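# Place the strawberry cake in the white basket

## Task

Get the strawberry cake inside the white basket, leaving the basket and every other item roughly where they started, and finish with no part of the robot (camera cables included) in contact with any of them.

## Robot and tools

Robot: two 6-joint arms, left_arm and right_arm, each with a parallel two-finger gripper and a wrist camera. Calibrated bases in the scene frame: left_arm at (-0.026, +0.301, 0) m, right_arm at (+0.053, -0.333, 0) m, both facing almost straight along +x. Scene frame: origin at table-top height, halfway between the nominal bases; +x points out over the table, +z up, left_arm sits on the +y side (arm names do not match image sides). Positions are in metres.

Joint order in every row and result list, per arm: waist, shoulder, elbow, wrist pitch, wrist yaw, wrist roll. Stated ranges (rad): waist -2.618 to 3.054, shoulder 0.000 to 3.142, elbow 0.000 to 3.142, wrist pitch -1.571 to 1.571, wrist yaw -1.571 to 1.571, wrist roll -2.094 to 2.094. Wrist yaw has its sign flipped relative to the URDF in everything you send and read; the real ends may differ by up to 0.059 rad. The gripper's fingers point along its +z axis and close along its y axis; end_effector_position is the pinch point, about 1 cm short of the fingertips.

execute_actions(actions, cameras): actions is a list of actions; each action is a list of 1 to 15 rows, and each row lasts one control step (1/30 s). If fewer than 15 rows are given, the final row repeats until 15 steps pass. A row is always 14 numbers in [-1, 1]: left_arm's six joint numbers then its opening, then right_arm's six joint numbers then its opening. Joint numbers are offsets, not poses: each one is measured from that arm's Joint targets as they stood when the action began (not from the previous row), so sending the same offset in a later action moves further. Scale: 1.0 equals 2.224 rad for waist, shoulder and elbow, and 8.485 rad for the three wrist joints. Opening is absolute: +1 fully open, -1 closed. An action that would push a joint more than 0.059 rad beyond its range is rejected for both arms; a malformed action, or a first action failing that check, rejects the whole call. An empty list just reports state and images. cameras: list of names (cam_head_left, cam_head_right, cam_left_wrist, cam_right_wrist); omitted, null or ["all"] gives all, [] gives none, an unknown name voids the call.

move(target, speed, blend, opening_speed, blocking, cameras): target is one 14-number row, or a list of up to 15 such rows, laid out as above. All joint numbers in every row are offsets from the current Joint targets (not from the preceding row), same scale; openings are absolute. All joints travel together, so grippers follow curves; nothing avoids obstacles or the other arm. speed: rad/s for the joint with the longest way to go, 0.01 to 12.57, default 0.5, one value or one per target. blend: corner rounding in rad for lists (default 0). opening_speed: rate of gripper change on the -1..+1 scale per second, at least 0.2; use a low value when closing on the cake so it is not crushed. Paths take at least 0.5 s and over 10 s are cut short. blocking=false returns after about 0.5 s while the move continues. The result adds a move: line (done, off_target, moving, held, fault) and possibly limits=held. done or off_target says nothing about contact.

wait(seconds 0 to 10): the scene runs while arms keep their last command; a running move continues. stop(): brakes a running move, needing some room. zoom_image(camera, region): region [x0, y0, x1, y1] in pixels of that camera's latest image (all images 672x504, origin top-left), at most 504x504. read_manual(section): licence texts only. finished_scene(scene): ends the current scene; give its number. Cannot be undone.

Results: per arm end_effector_position and end_effector_quat_wxyz in the scene frame (may be off by a few cm, more at long reach); Joint positions and Joint velocities (six joints in rad or rad/s, then finger-pad gap in m, 0.094 fully open); Joint targets (the base for your next offsets); Tool commands; grip_measured (opening on the command scale, reads up to about 2.7 mm wide when empty, narrower than a squeezed part); grip_effort_nm (motor effort, negative closing; not pad force); joint torques (positive toward larger angle; the first three wrap at ±28 N m). Other lines: "joint sent to its limit", "joint command not followed" (clearance check altered targets), "within noise" velocities, MOTOR HOT and OVER-TEMPERATURE FAULT.

Motion limits: each joint's target stays within 0.339 rad (big joints) or 2.2 rad (wrist) of its measured angle per step, and targets that would move a gripper over 200 mm from where it is are scaled back, so large changes need several actions. Tiny turns may not start.

Avoid: dropping or releasing the cake while it moves, fast contact, pressing past contact, arms hitting or gripping each other, and knocking anything off the table. Objects may get small random nudges. To release, command an opening clearly above grip_measured; to stop pressing, command targets back past the measured angles. Holding loads or stretched poses heats motors; overheating folds an arm and disables it. End with both grippers clear of all objects.

Each tool is called after "Emit:" as name(argument=value, ...) on one line, values as JSON.

## Session

Emit:
execute_actions(actions=[])

Scene clock: 0.00 s.
left_arm: end_effector_position=(+0.3624, +0.3385, +0.1097) grip_measured=+1.000 grip_effort_nm=n/a end_effector_quat_wxyz=(+0.602, -0.087, +0.789, +0.082) | right_arm: end_effector_position=(+0.4660, -0.3439, +0.1193) grip_measured=+1.000 grip_effort_nm=n/a end_effector_quat_wxyz=(+0.600, +0.032, +0.799, -0.027)
Joint positions: left_arm=[-0.053 1.534 0.331 0.929 0.258 -0.047 0.094] | right_arm=[0.002 1.547 0.43 0.833 -0.094 0.022 0.094]
Joint velocities: within noise
Joint torques (N m): no reading
Motor temperatures (°C): left_arm=[24 29 26 27 23 21 25] | right_arm=[24 31 28 37 24 22 22]
Heat: left arm: 29 °C; right arm: 37 °C.
Joint targets: left_arm=[-0.053 1.528 0.336 0.925 0.259 -0.048] | right_arm=[0.002 1.544 0.433 0.822 -0.095 0.022]
Tool commands: left_gripper/opening=+1.0 right_gripper/opening=+1.0

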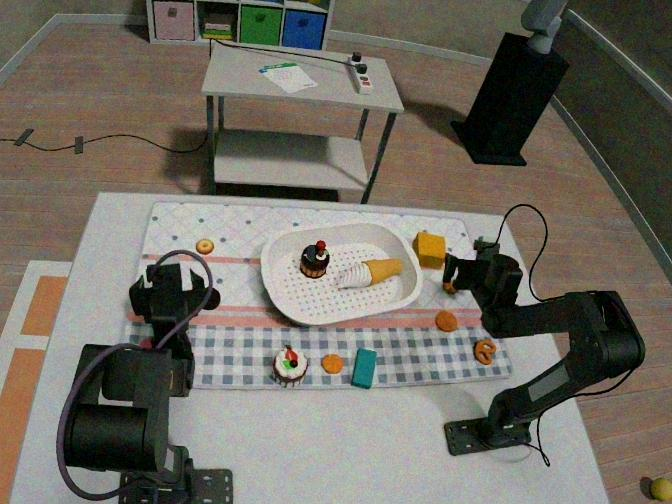

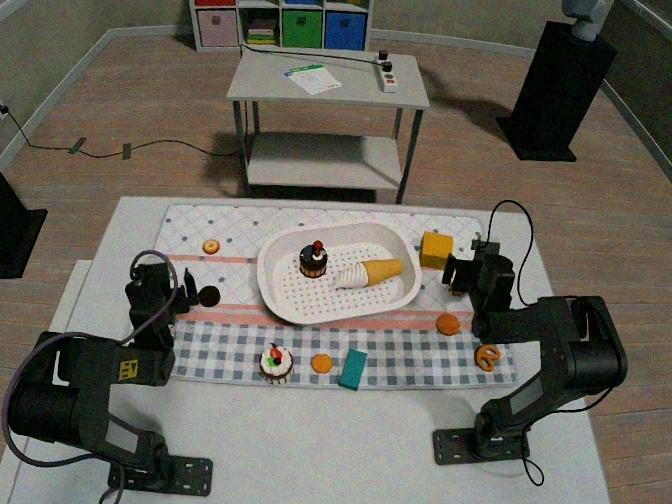

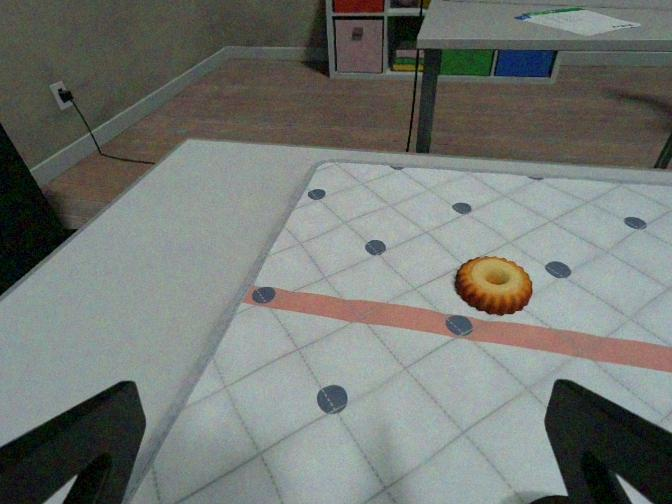

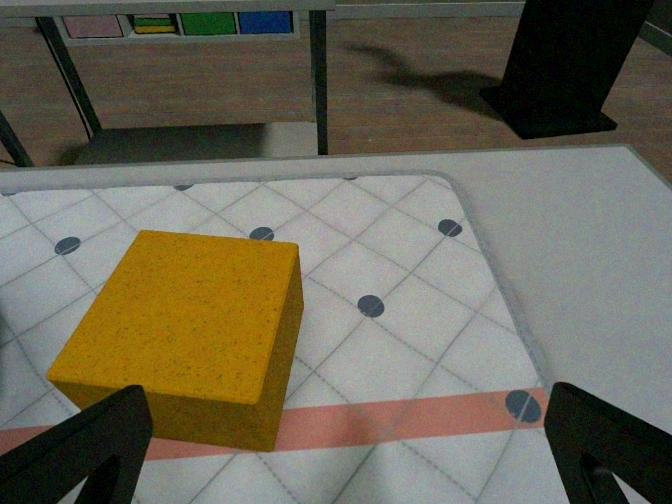

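Emit:
move(target=[-0.337,0.078,0.593,-0.288,-0.0305,0.0057,1,0,0,0,0,0,0,1], speed=1)

Scene clock: 36.37 s.
left_arm: end_effector_position=(+0.1925, +0.0923, +0.1766) grip_measured=+1.000 grip_effort_nm=0.002 end_effector_quat_wxyz=(+0.007, +0.373, +0.928, +0.003) | right_arm: end_effector_position=(+0.4660, -0.3439, +0.1193) grip_measured=+1.000 grip_effort_nm=0.027 end_effector_quat_wxyz=(+0.600, +0.032, +0.799, -0.027)
Joint positions: left_arm=[-0.801 1.69 1.627 -1.496 0.01 -0.006 0.094] | right_arm=[0.002 1.547 0.43 0.833 -0.094 0.022 0.094]
Joint velocities: within noise
Joint torques (N m): left_arm=[-0.14 -5.75 7.99 0.14 -0.08 0.11] | right_arm=[0.03 -4.94 7.01 1.54 -0.05 -0.01]
Motor temperatures (°C): left_arm=[24 29 27 34 23 21 24] | right_arm=[23 32 29 40 24 22 22]
Heat: left arm: 34 °C; right arm: 40 °C.
Joint targets: left_arm=[-0.803 1.702 1.655 -1.518 0.000 0.001] | right_arm=[0.002 1.544 0.433 0.822 -0.095 0.022]
move: done

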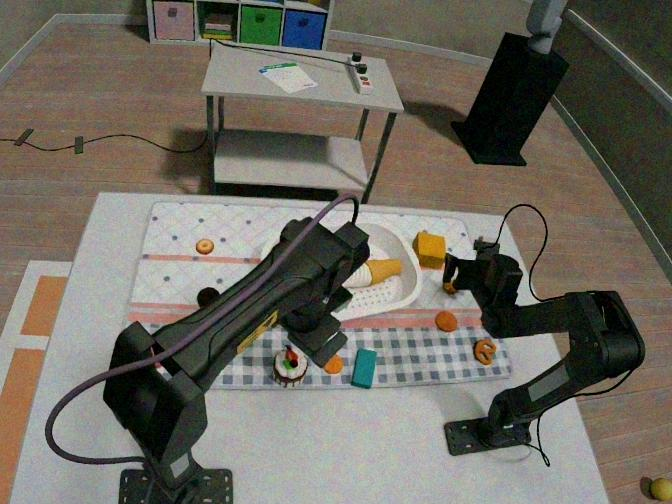

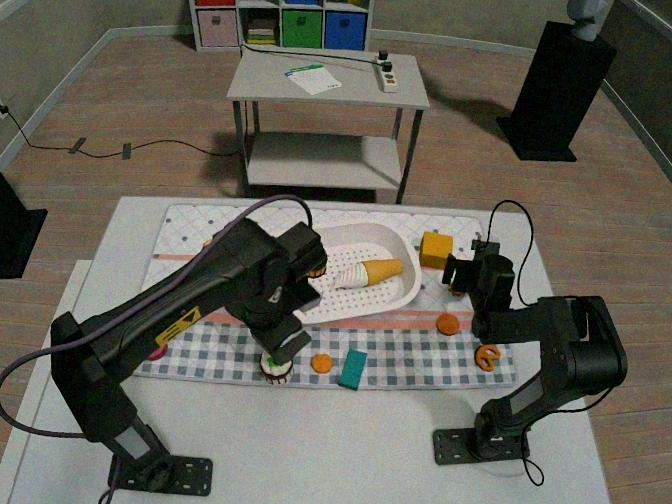

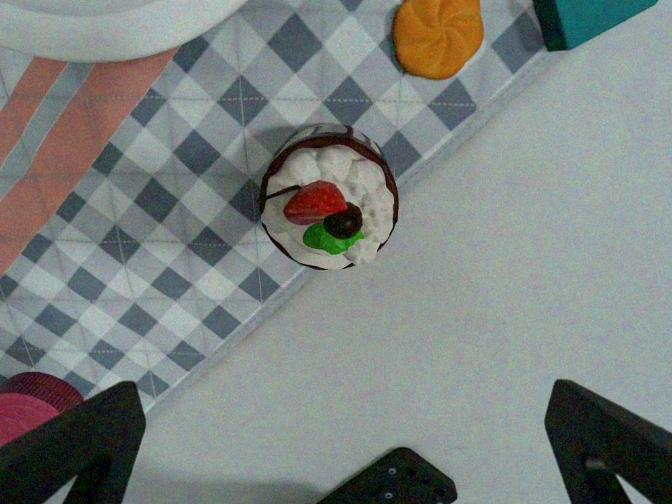

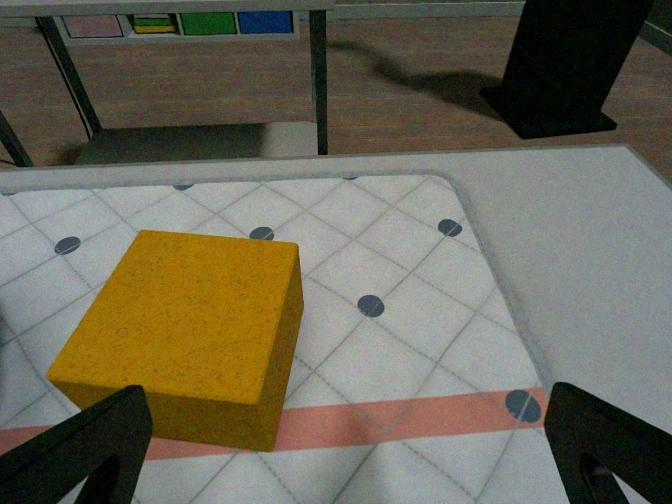

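Emit:
move(target=[0,0.0382,-0.218,0.0665,0,0,1,0,0,0,0,0,0,1], speed=0.8, cameras=["cam_left_wrist","cam_head_right"])

Emit:
move(target=[0,0,0,0,0,0,0.2,0,0,0,0,0,0,1], opening_speed=0.7, cameras=["cam_left_wrist","cam_head_right"])

Scene clock: 56.03 s.
left_arm: end_effector_position=(+0.1984, +0.0866, +0.0392) grip_measured=+1.000 grip_effort_nm=0.002 end_effector_quat_wxyz=(+0.001, +0.373, +0.928, +0.005) | right_arm: end_effector_position=(+0.4660, -0.3439, +0.1193) grip_measured=+1.000 grip_effort_nm=0.027 end_effector_quat_wxyz=(+0.600, +0.032, +0.799, -0.027)
Joint positions: left_arm=[-0.801 1.782 1.18 -0.972 0.01 -0.006 0.094] | right_arm=[0.002 1.547 0.43 0.833 -0.094 0.022 0.094]
Joint velocities: within noise
Joint torques (N m): left_arm=[-0.17 -6.95 4.67 0.5 -0.08 0.1] | right_arm=[0.03 -4.94 7.02 1.54 -0.05 0]
Motor temperatures (°C): left_arm=[24 29 28 30 23 21 24] | right_arm=[23 32 29 41 24 22 22]
Heat: left arm: 30 °C; right arm: 41 °C.
Joint targets: left_arm=[-0.803 1.787 1.170 -0.954 0.000 0.001] | right_arm=[0.002 1.544 0.433 0.822 -0.095 0.022]
move: done
Images, in order (width x height): cam_head_right 672x504, cam_left_wrist 672x504.

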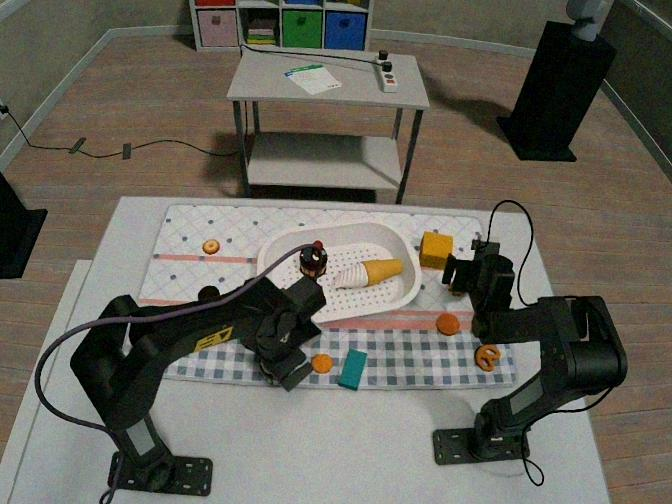

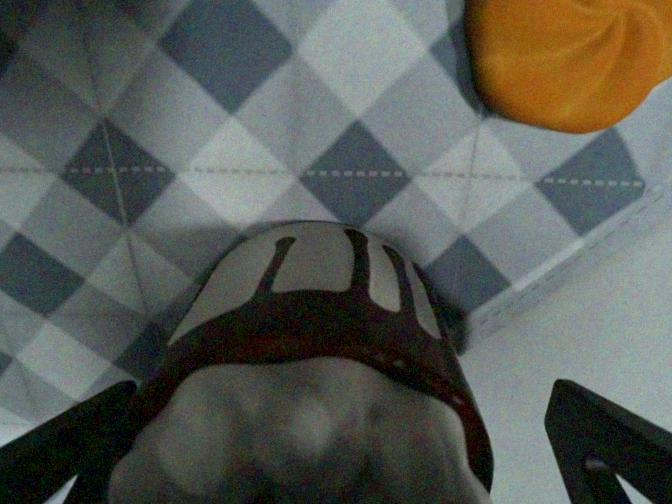

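Scene clock: 57.40 s.
left_arm: end_effector_position=(+0.1989, +0.0868, +0.0392) grip_measured=+0.400 grip_effort_nm=-1.018 end_effector_quat_wxyz=(+0.002, +0.373, +0.928, +0.006) | right_arm: end_effector_position=(+0.4660, -0.3439, +0.1193) grip_measured=+1.000 grip_effort_nm=0.032 end_effector_quat_wxyz=(+0.600, +0.032, +0.799, -0.027)
Joint positions: left_arm=[-0.801 1.782 1.18 -0.97 0.012 -0.006 0.066] | right_arm=[0.002 1.547 0.43 0.833 -0.094 0.022 0.094]
Joint velocities: within noise
Joint torques (N m): left_arm=[-0.24 -6.93 4.68 0.51 -0.09 0.09] | right_arm=[0.03 -4.96 7.01 1.54 -0.05 -0.01]
Motor temperatures (°C): left_arm=[24 29 28 29 23 21 24] | right_arm=[23 32 29 41 24 22 22]
Heat: left arm: 29 °C; right arm: 41 °C.
Joint targets: left_arm=[-0.803 1.787 1.170 -0.954 0.000 0.001] | right_arm=[0.002 1.544 0.433 0.822 -0.095 0.022]
move: done
Images, in order (width x height): cam_head_right 672x504, cam_left_wrist 672x504.

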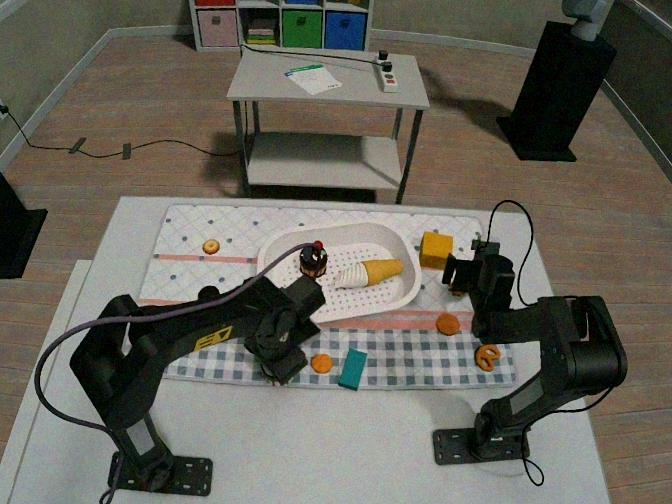

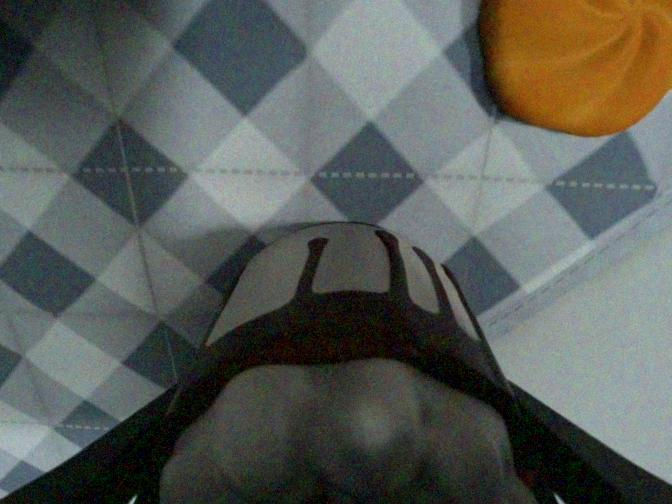

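Emit:
zoom_image(camera="cam_head_right", region=[230, 200, 450, 350])

Emit:
move(target=[0,-0.0382,0.218,-0.0665,0,0,0.34,0,0,0,0,0,0,1], speed=0.8)

Scaled by 2.291 from the camera's 672x504 image, which has a finer 960x720 frame.

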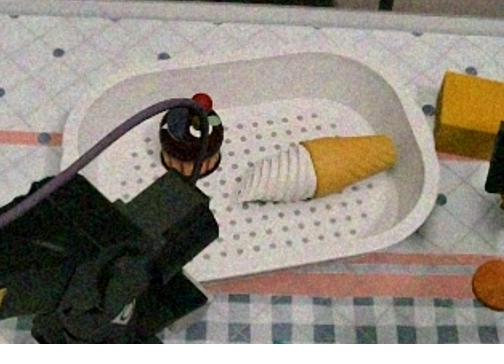

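Scene clock: 70.77 s.
left_arm: end_effector_position=(+0.1943, +0.0907, +0.1698) grip_measured=+0.400 grip_effort_nm=-1.023 end_effector_quat_wxyz=(-0.004, +0.373, +0.928, +0.007) | right_arm: end_effector_position=(+0.4660, -0.3439, +0.1193) grip_measured=+1.000 grip_effort_nm=0.027 end_effector_quat_wxyz=(+0.600, +0.032, +0.799, -0.027)
Joint positions: left_arm=[-0.801 1.718 1.631 -1.496 0.01 -0.006 0.066] | right_arm=[0.002 1.547 0.43 0.833 -0.094 0.022 0.094]
Joint velocities: within noise
Joint torques (N m): left_arm=[-0.21 -8.32 7.61 0.11 -0.09 0.09] | right_arm=[0.05 -4.96 7.01 1.54 -0.05 -0.01]
Motor temperatures (°C): left_arm=[24 30 28 28 23 21 25] | right_arm=[23 32 29 41 24 22 21]
Heat: left arm: 30 °C; right arm: 41 °C.
Joint targets: left_arm=[-0.803 1.702 1.655 -1.518 0.000 0.001] | right_arm=[0.002 1.544 0.433 0.822 -0.095 0.022]
move: done

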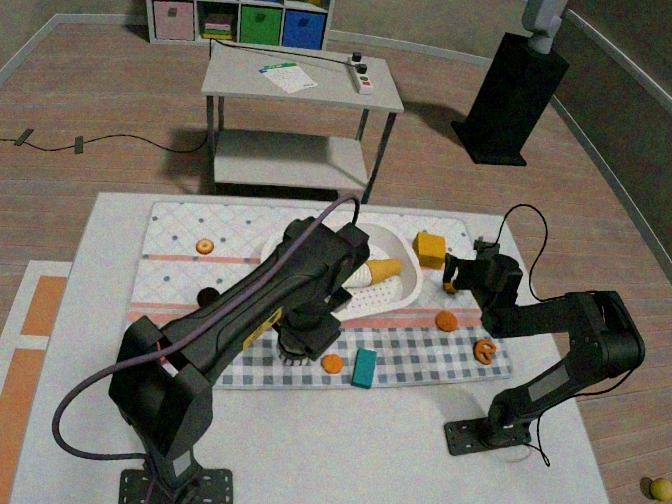

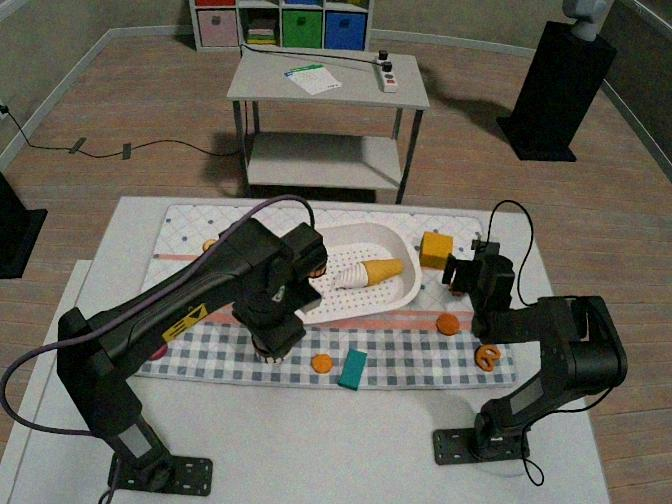

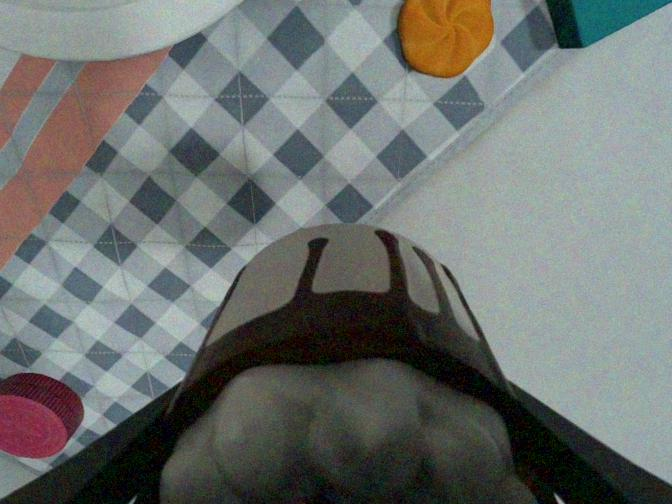

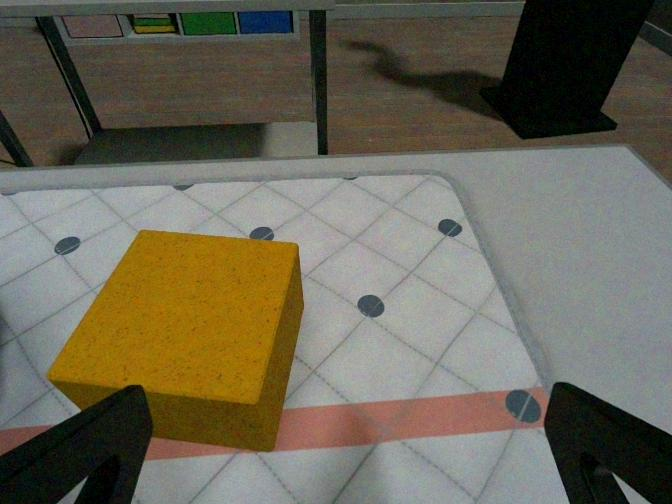

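Emit:
move(target=[0.0913,0.0202,-0.0009,0.0666,0,0,0.34,0,0,0,0,0,0,1], speed=0.8)

Scene clock: 102.73 s.
left_arm: end_effector_position=(+0.3371, +0.0710, +0.1928) grip_measured=+0.400 grip_effort_nm=-1.028 end_effector_quat_wxyz=(+0.232, +0.269, +0.932, -0.065) | right_arm: end_effector_position=(+0.4660, -0.3439, +0.1193) grip_measured=+1.000 grip_effort_nm=0.027 end_effector_quat_wxyz=(+0.600, +0.032, +0.799, -0.027)
Joint positions: left_arm=[-0.6 1.738 1.631 -0.977 0.007 -0.005 0.066] | right_arm=[0.002 1.547 0.43 0.833 -0.094 0.022 0.094]
Joint velocities: within noise
Joint torques (N m): left_arm=[-0.01 -7.24 8.24 1.53 -0.06 0.09] | right_arm=[0.03 -4.94 7.01 1.54 -0.05 0]
Motor temperatures (°C): left_arm=[24 31 30 27 23 20 26] | right_arm=[23 31 28 41 24 22 21]
Heat: left arm: 31 °C; right arm: 41 °C.
Joint targets: left_arm=[-0.600 1.747 1.653 -0.953 0.000 0.001] | right_arm=[0.002 1.544 0.433 0.822 -0.095 0.022]
move: done

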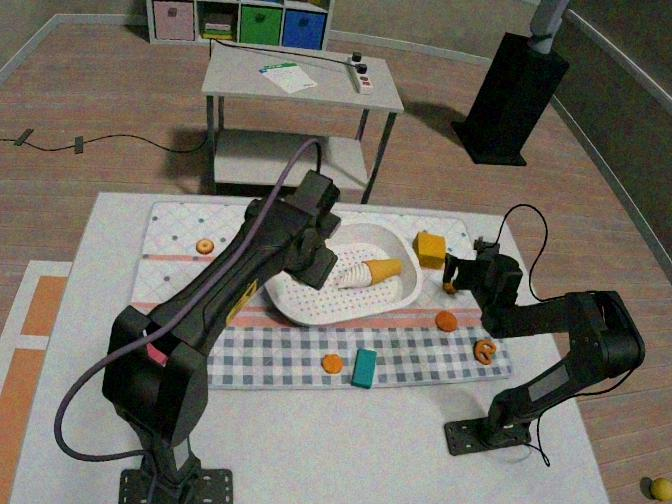

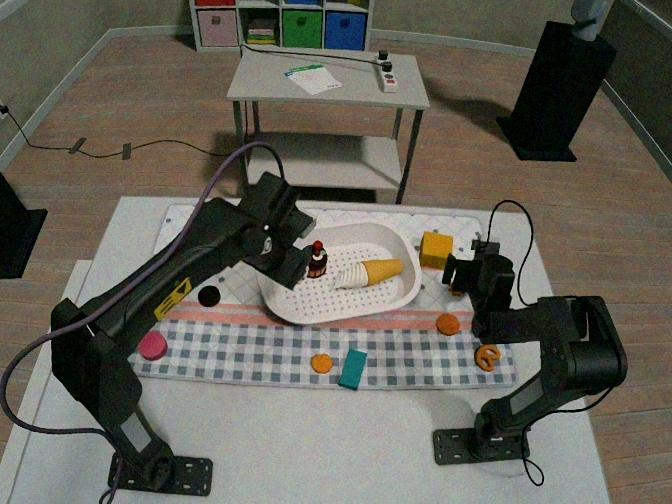

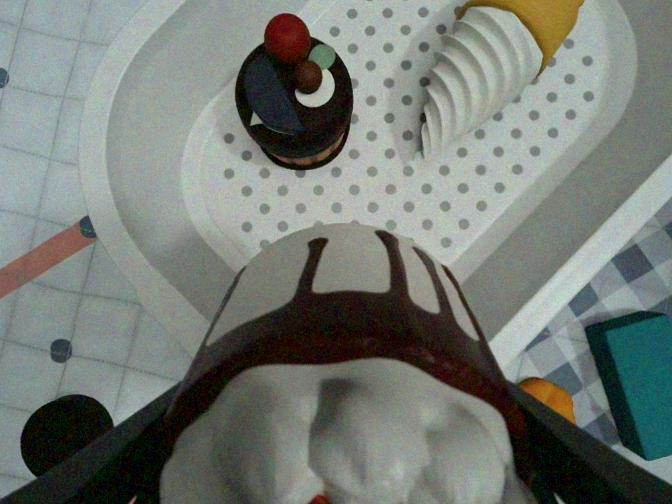

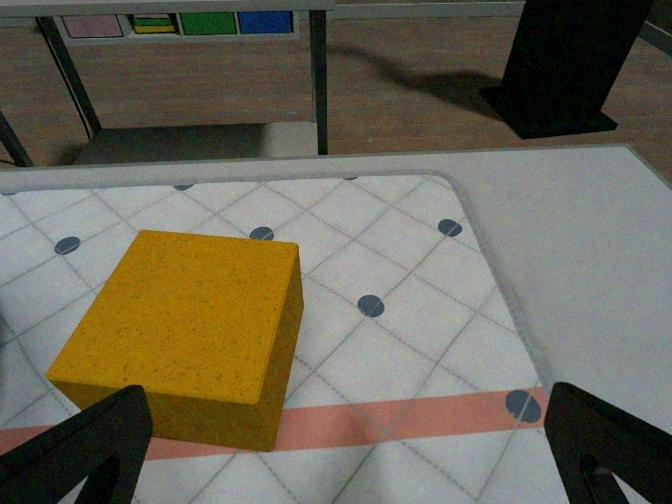

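Emit:
move(target=[[-0.0175,0.1893,0.1826,-0.0291,0,0,0.34,0,0,0,0,0,0,1],[-0.0175,0.3381,0.3116,-0.0548,0,0,0.34,0,0,0,0,0,0,1]], speed=0.6)

Scene clock: 128.20 s.
left_arm: end_effector_position=(+0.3720, +0.0291, +0.0519) grip_measured=+0.400 grip_effort_nm=-1.023 end_effector_quat_wxyz=(+0.006, +0.294, +0.956, +0.002) | right_arm: end_effector_position=(+0.4660, -0.3439, +0.1193) grip_measured=+1.000 grip_effort_nm=0.027 end_effector_quat_wxyz=(+0.600, +0.032, +0.799, -0.027)
Joint positions: left_arm=[-0.634 2.479 2.316 -1.396 0.007 -0.005 0.066] | right_arm=[0.002 1.547 0.43 0.833 -0.094 0.022 0.094]
Joint velocities: within noise
Joint torques (N m): left_arm=[-0.47 -11.67 8.27 0.12 -0.06 0.1] | right_arm=[0.03 -4.94 7.01 1.54 -0.05 -0.01]
Motor temperatures (°C): left_arm=[24 31 31 29 23 20 26] | right_arm=[23 31 28 42 24 21 21]
Heat: left arm: 31 °C; right arm: 42 °C.
Joint targets: left_arm=[-0.639 2.499 2.346 -1.418 0.000 0.001] | right_arm=[0.002 1.544 0.433 0.822 -0.095 0.022]
move: done

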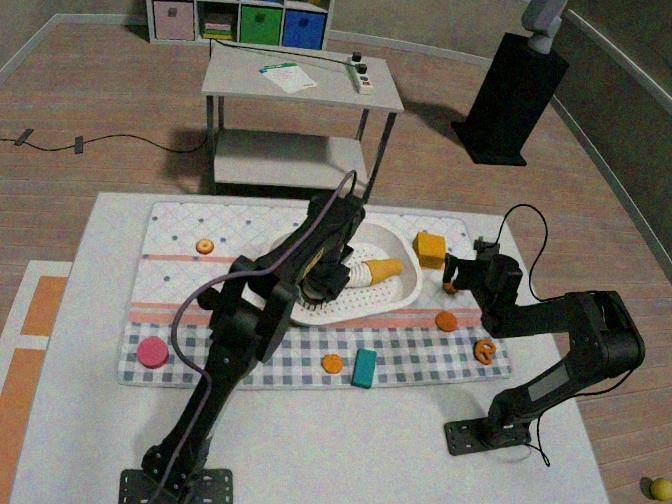

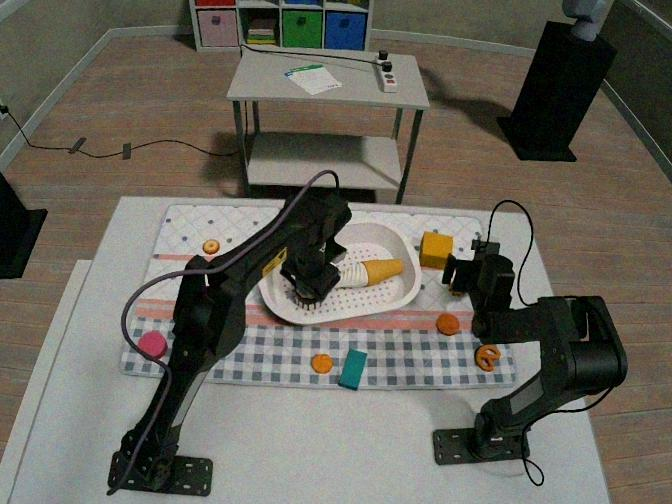

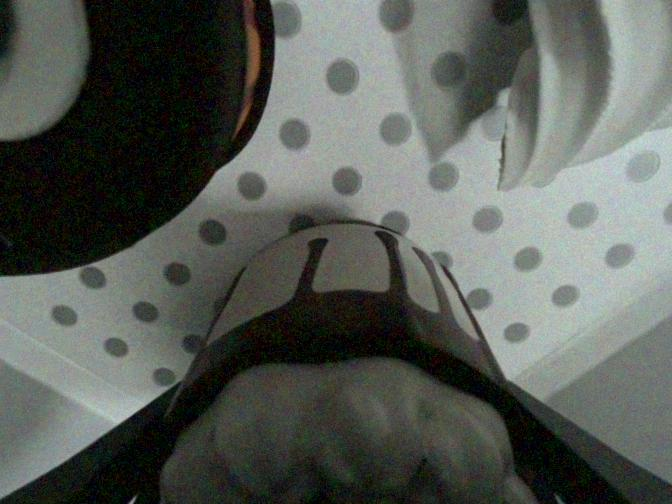

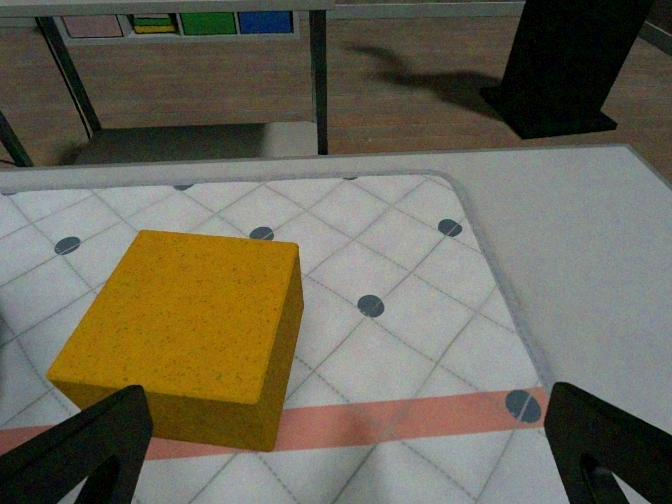

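Emit:
move(target=[0,-0.001,-0.0153,0.0037,0,0,0.34,0,0,0,0,0,0,1], speed=0.2, cameras=["cam_left_wrist"])

Scene clock: 132.50 s.
left_arm: end_effector_position=(+0.3718, +0.0292, +0.0519) grip_measured=+0.400 grip_effort_nm=-1.028 end_effector_quat_wxyz=(+0.006, +0.294, +0.956, +0.002) | right_arm: end_effector_position=(+0.4660, -0.3439, +0.1193) grip_measured=+1.000 grip_effort_nm=0.032 end_effector_quat_wxyz=(+0.600, +0.032, +0.799, -0.027)
Joint positions: left_arm=[-0.634 2.479 2.316 -1.397 0.007 -0.005 0.066] | right_arm=[0.002 1.547 0.43 0.833 -0.094 0.022 0.094]
Joint velocities: within noise
Joint torques (N m): left_arm=[-0.46 -11.85 5.48 0.46 -0.06 0.08] | right_arm=[0.03 -4.94 7.01 1.54 -0.05 0]
Motor temperatures (°C): left_arm=[24 33 31 28 23 20 26] | right_arm=[23 31 28 42 24 21 21]
Heat: left arm: 33 °C; right arm: 42 °C.
Joint targets: left_arm=[-0.639 2.497 2.312 -1.387 0.000 0.001] | right_arm=[0.002 1.544 0.433 0.822 -0.095 0.022]
move: done
Images, in order (width x height): cam_left_wrist 672x504.

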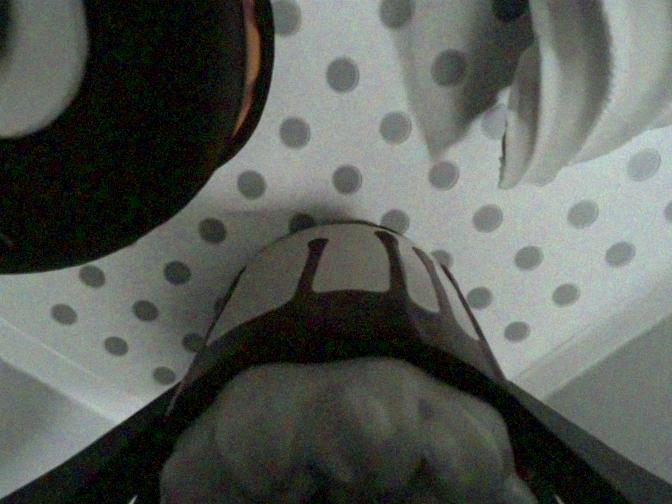

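Emit:
move(target=[0,-0.001,-0.0153,0.0037,0,0,0.34,0,0,0,0,0,0,1], speed=0.2, cameras=["cam_left_wrist"])

Scene clock: 137.33 s.
left_arm: end_effector_position=(+0.3729, +0.0285, +0.0497) grip_measured=+0.400 grip_effort_nm=-1.018 end_effector_quat_wxyz=(+0.008, +0.294, +0.956, +0.001) | right_arm: end_effector_position=(+0.4660, -0.3439, +0.1193) grip_measured=+1.000 grip_effort_nm=0.032 end_effector_quat_wxyz=(+0.600, +0.032, +0.799, -0.027)
Joint positions: left_arm=[-0.634 2.479 2.307 -1.384 0.007 -0.005 0.066] | right_arm=[0.002 1.547 0.43 0.833 -0.094 0.022 0.094]
Joint velocities: within noise
Joint torques (N m): left_arm=[-0.46 -11.99 3.56 0.66 -0.06 0.09] | right_arm=[0.03 -4.94 7.01 1.54 -0.04 -0.01]
Motor temperatures (°C): left_arm=[24 34 30 28 23 20 26] | right_arm=[23 31 28 42 24 21 21]
Heat: left arm: 34 °C; right arm: 42 °C.
Joint targets: left_arm=[-0.639 2.494 2.278 -1.355 0.000 0.001] | right_arm=[0.002 1.544 0.433 0.822 -0.095 0.022]
move: done
Images, in order (width x height): cam_left_wrist 672x504.

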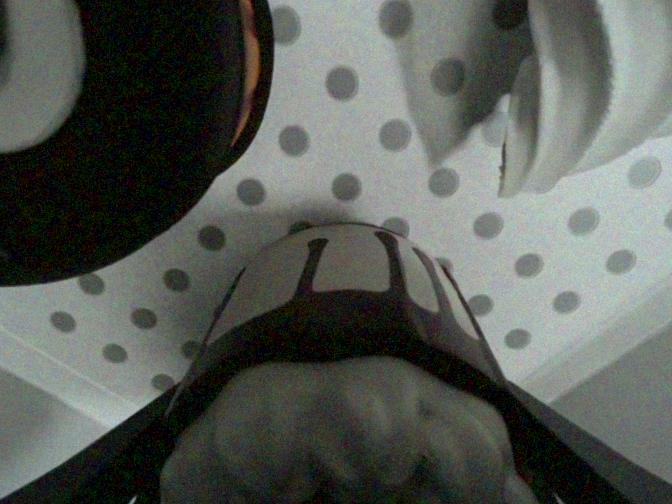

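Emit:
move(target=[0,0.002,-0.0153,0.0047,0,0,0.34,0,0,0,0,0,0,1], speed=0.2, cameras=["cam_left_wrist"])

Scene clock: 142.60 s.
left_arm: end_effector_position=(+0.3730, +0.0287, +0.0485) grip_measured=+0.400 grip_effort_nm=-1.028 end_effector_quat_wxyz=(+0.011, +0.294, +0.956, +0.001) | right_arm: end_effector_position=(+0.4660, -0.3439, +0.1193) grip_measured=+1.000 grip_effort_nm=0.027 end_effector_quat_wxyz=(+0.600, +0.032, +0.799, -0.027)
Joint positions: left_arm=[-0.634 2.47 2.286 -1.366 0.008 -0.005 0.066] | right_arm=[0.002 1.547 0.43 0.833 -0.094 0.022 0.094]
Joint velocities: within noise
Joint torques (N m): left_arm=[-0.49 -10.88 2.55 0.92 -0.06 0.1] | right_arm=[0.03 -4.94 7.01 1.54 -0.05 -0.01]
Motor temperatures (°C): left_arm=[23 35 29 27 23 20 26] | right_arm=[23 31 28 42 23 21 21]
Heat: left arm: 35 °C; right arm: 42 °C.
Joint targets: left_arm=[-0.639 2.499 2.244 -1.315 0.000 0.001] | right_arm=[0.002 1.544 0.433 0.822 -0.095 0.022]
move: off_target (left_arm); left_arm: the wrist pitch is farthest, 0.051 rad from its target
Images, in order (width x height): cam_left_wrist 672x504.

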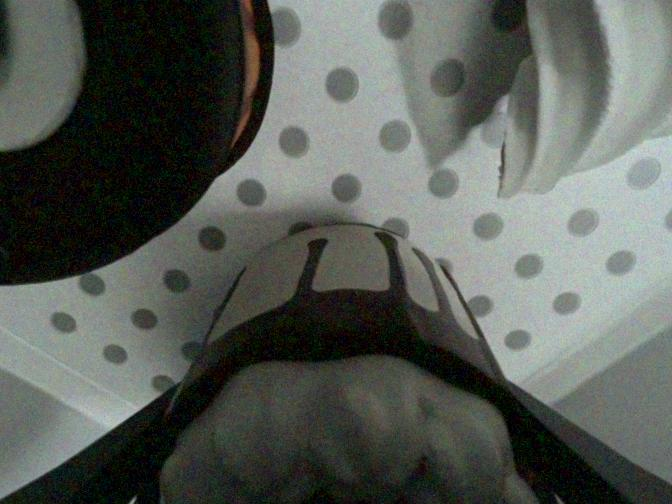

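Emit:
move(target=[0,0,0,0,0,0,0.8,0,0,0,0,0,0,1], opening_speed=1, cameras=["cam_left_wrist"])

Emit:
move(target=[[0,-0.1488,-0.0832,0.0136,0,0,0.8,0,0,0,0,0,0,1],[0.0175,-0.3381,-0.2657,0.0427,0,0,0.8,0,0,0,0,0,0,1]], speed=0.8)

Scene clock: 149.33 s.
left_arm: end_effector_position=(+0.3738, +0.0281, +0.0352) grip_measured=+0.798 grip_effort_nm=0.120 end_effector_quat_wxyz=(+0.008, +0.294, +0.956, +0.002) | right_arm: end_effector_position=(+0.4660, -0.3439, +0.1193) grip_measured=+1.000 grip_effort_nm=0.032 end_effector_quat_wxyz=(+0.600, +0.032, +0.799, -0.027)
Joint positions: left_arm=[-0.634 2.483 2.257 -1.331 0.008 -0.005 0.084] | right_arm=[0.002 1.547 0.43 0.833 -0.094 0.022 0.094]
Joint velocities: within noise
Joint torques (N m): left_arm=[-0.49 -12.01 4.79 0.53 -0.07 0.09] | right_arm=[0.05 -4.94 7.01 1.55 -0.05 -0.01]
Motor temperatures (°C): left_arm=[23 35 28 27 23 20 26] | right_arm=[23 31 28 42 23 21 21]
Heat: left arm: 35 °C; right arm: 42 °C.
Joint targets: left_arm=[-0.639 2.499 2.244 -1.315 0.000 0.001] | right_arm=[0.002 1.544 0.433 0.822 -0.095 0.022]
move: done
Images, in order (width x height): cam_left_wrist 672x504.

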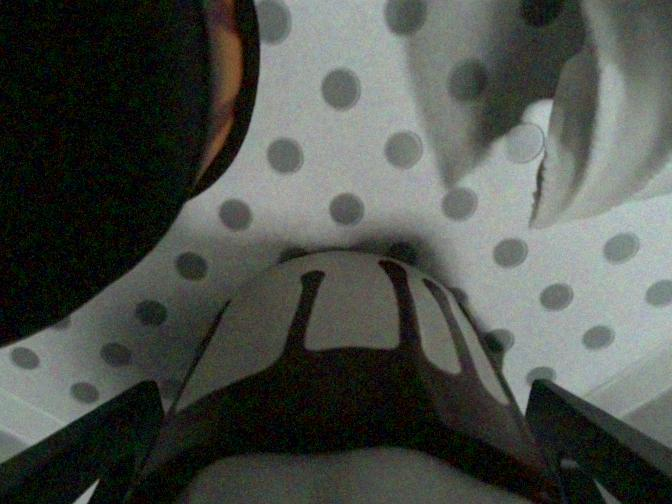

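Scene clock: 151.23 s.
left_arm: end_effector_position=(+0.3447, +0.0642, +0.2007) grip_measured=+0.798 grip_effort_nm=0.115 end_effector_quat_wxyz=(+0.246, +0.270, +0.929, -0.069) | right_arm: end_effector_position=(+0.4660, -0.3439, +0.1193) grip_measured=+1.000 grip_effort_nm=0.022 end_effector_quat_wxyz=(+0.600, +0.032, +0.799, -0.027)
Joint positions: left_arm=[-0.604 1.755 1.67 -0.969 0.008 -0.005 0.084] | right_arm=[0.002 1.547 0.43 0.833 -0.094 0.022 0.094]
Joint velocities: within noise
Joint torques (N m): left_arm=[0.36 -8.84 5.18 1.51 -0.07 0.09] | right_arm=[0.05 -4.96 7.01 1.54 -0.05 -0.01]
Motor temperatures (°C): left_arm=[23 35 28 27 23 20 26] | right_arm=[23 31 28 42 23 21 21]
Heat: left arm: 35 °C; right arm: 42 °C.
Joint targets: left_arm=[-0.600 1.747 1.653 -0.953 0.000 0.001] | right_arm=[0.002 1.544 0.433 0.822 -0.095 0.022]
move: done

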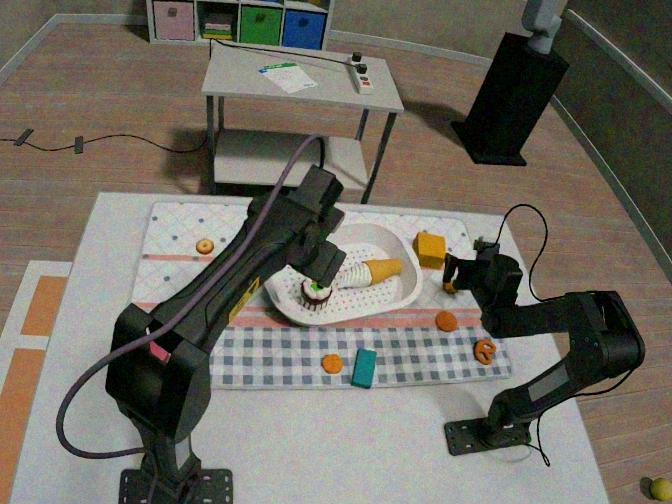

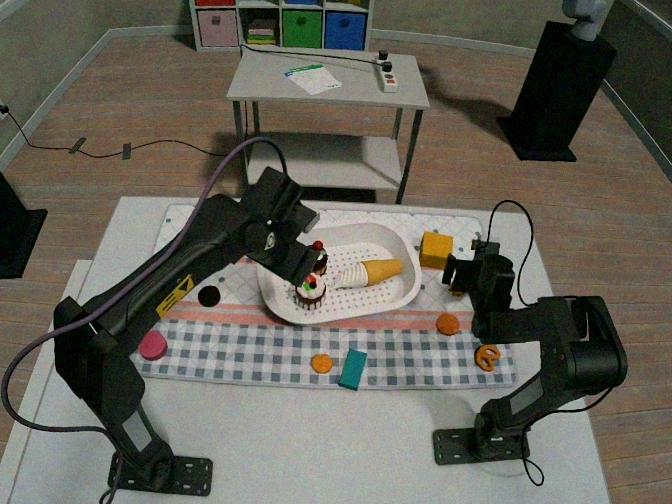

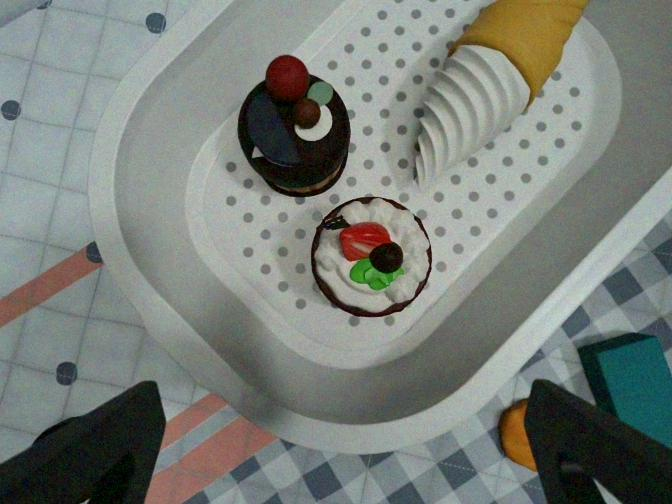

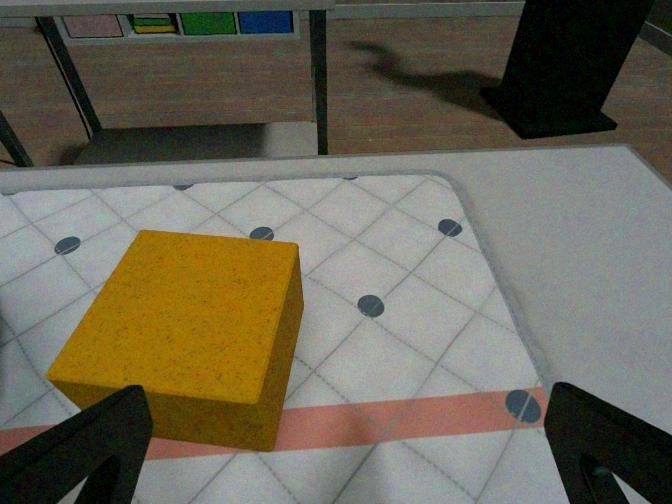

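Emit:
finished_scene(scene=1)

The scene is finished: the task was done.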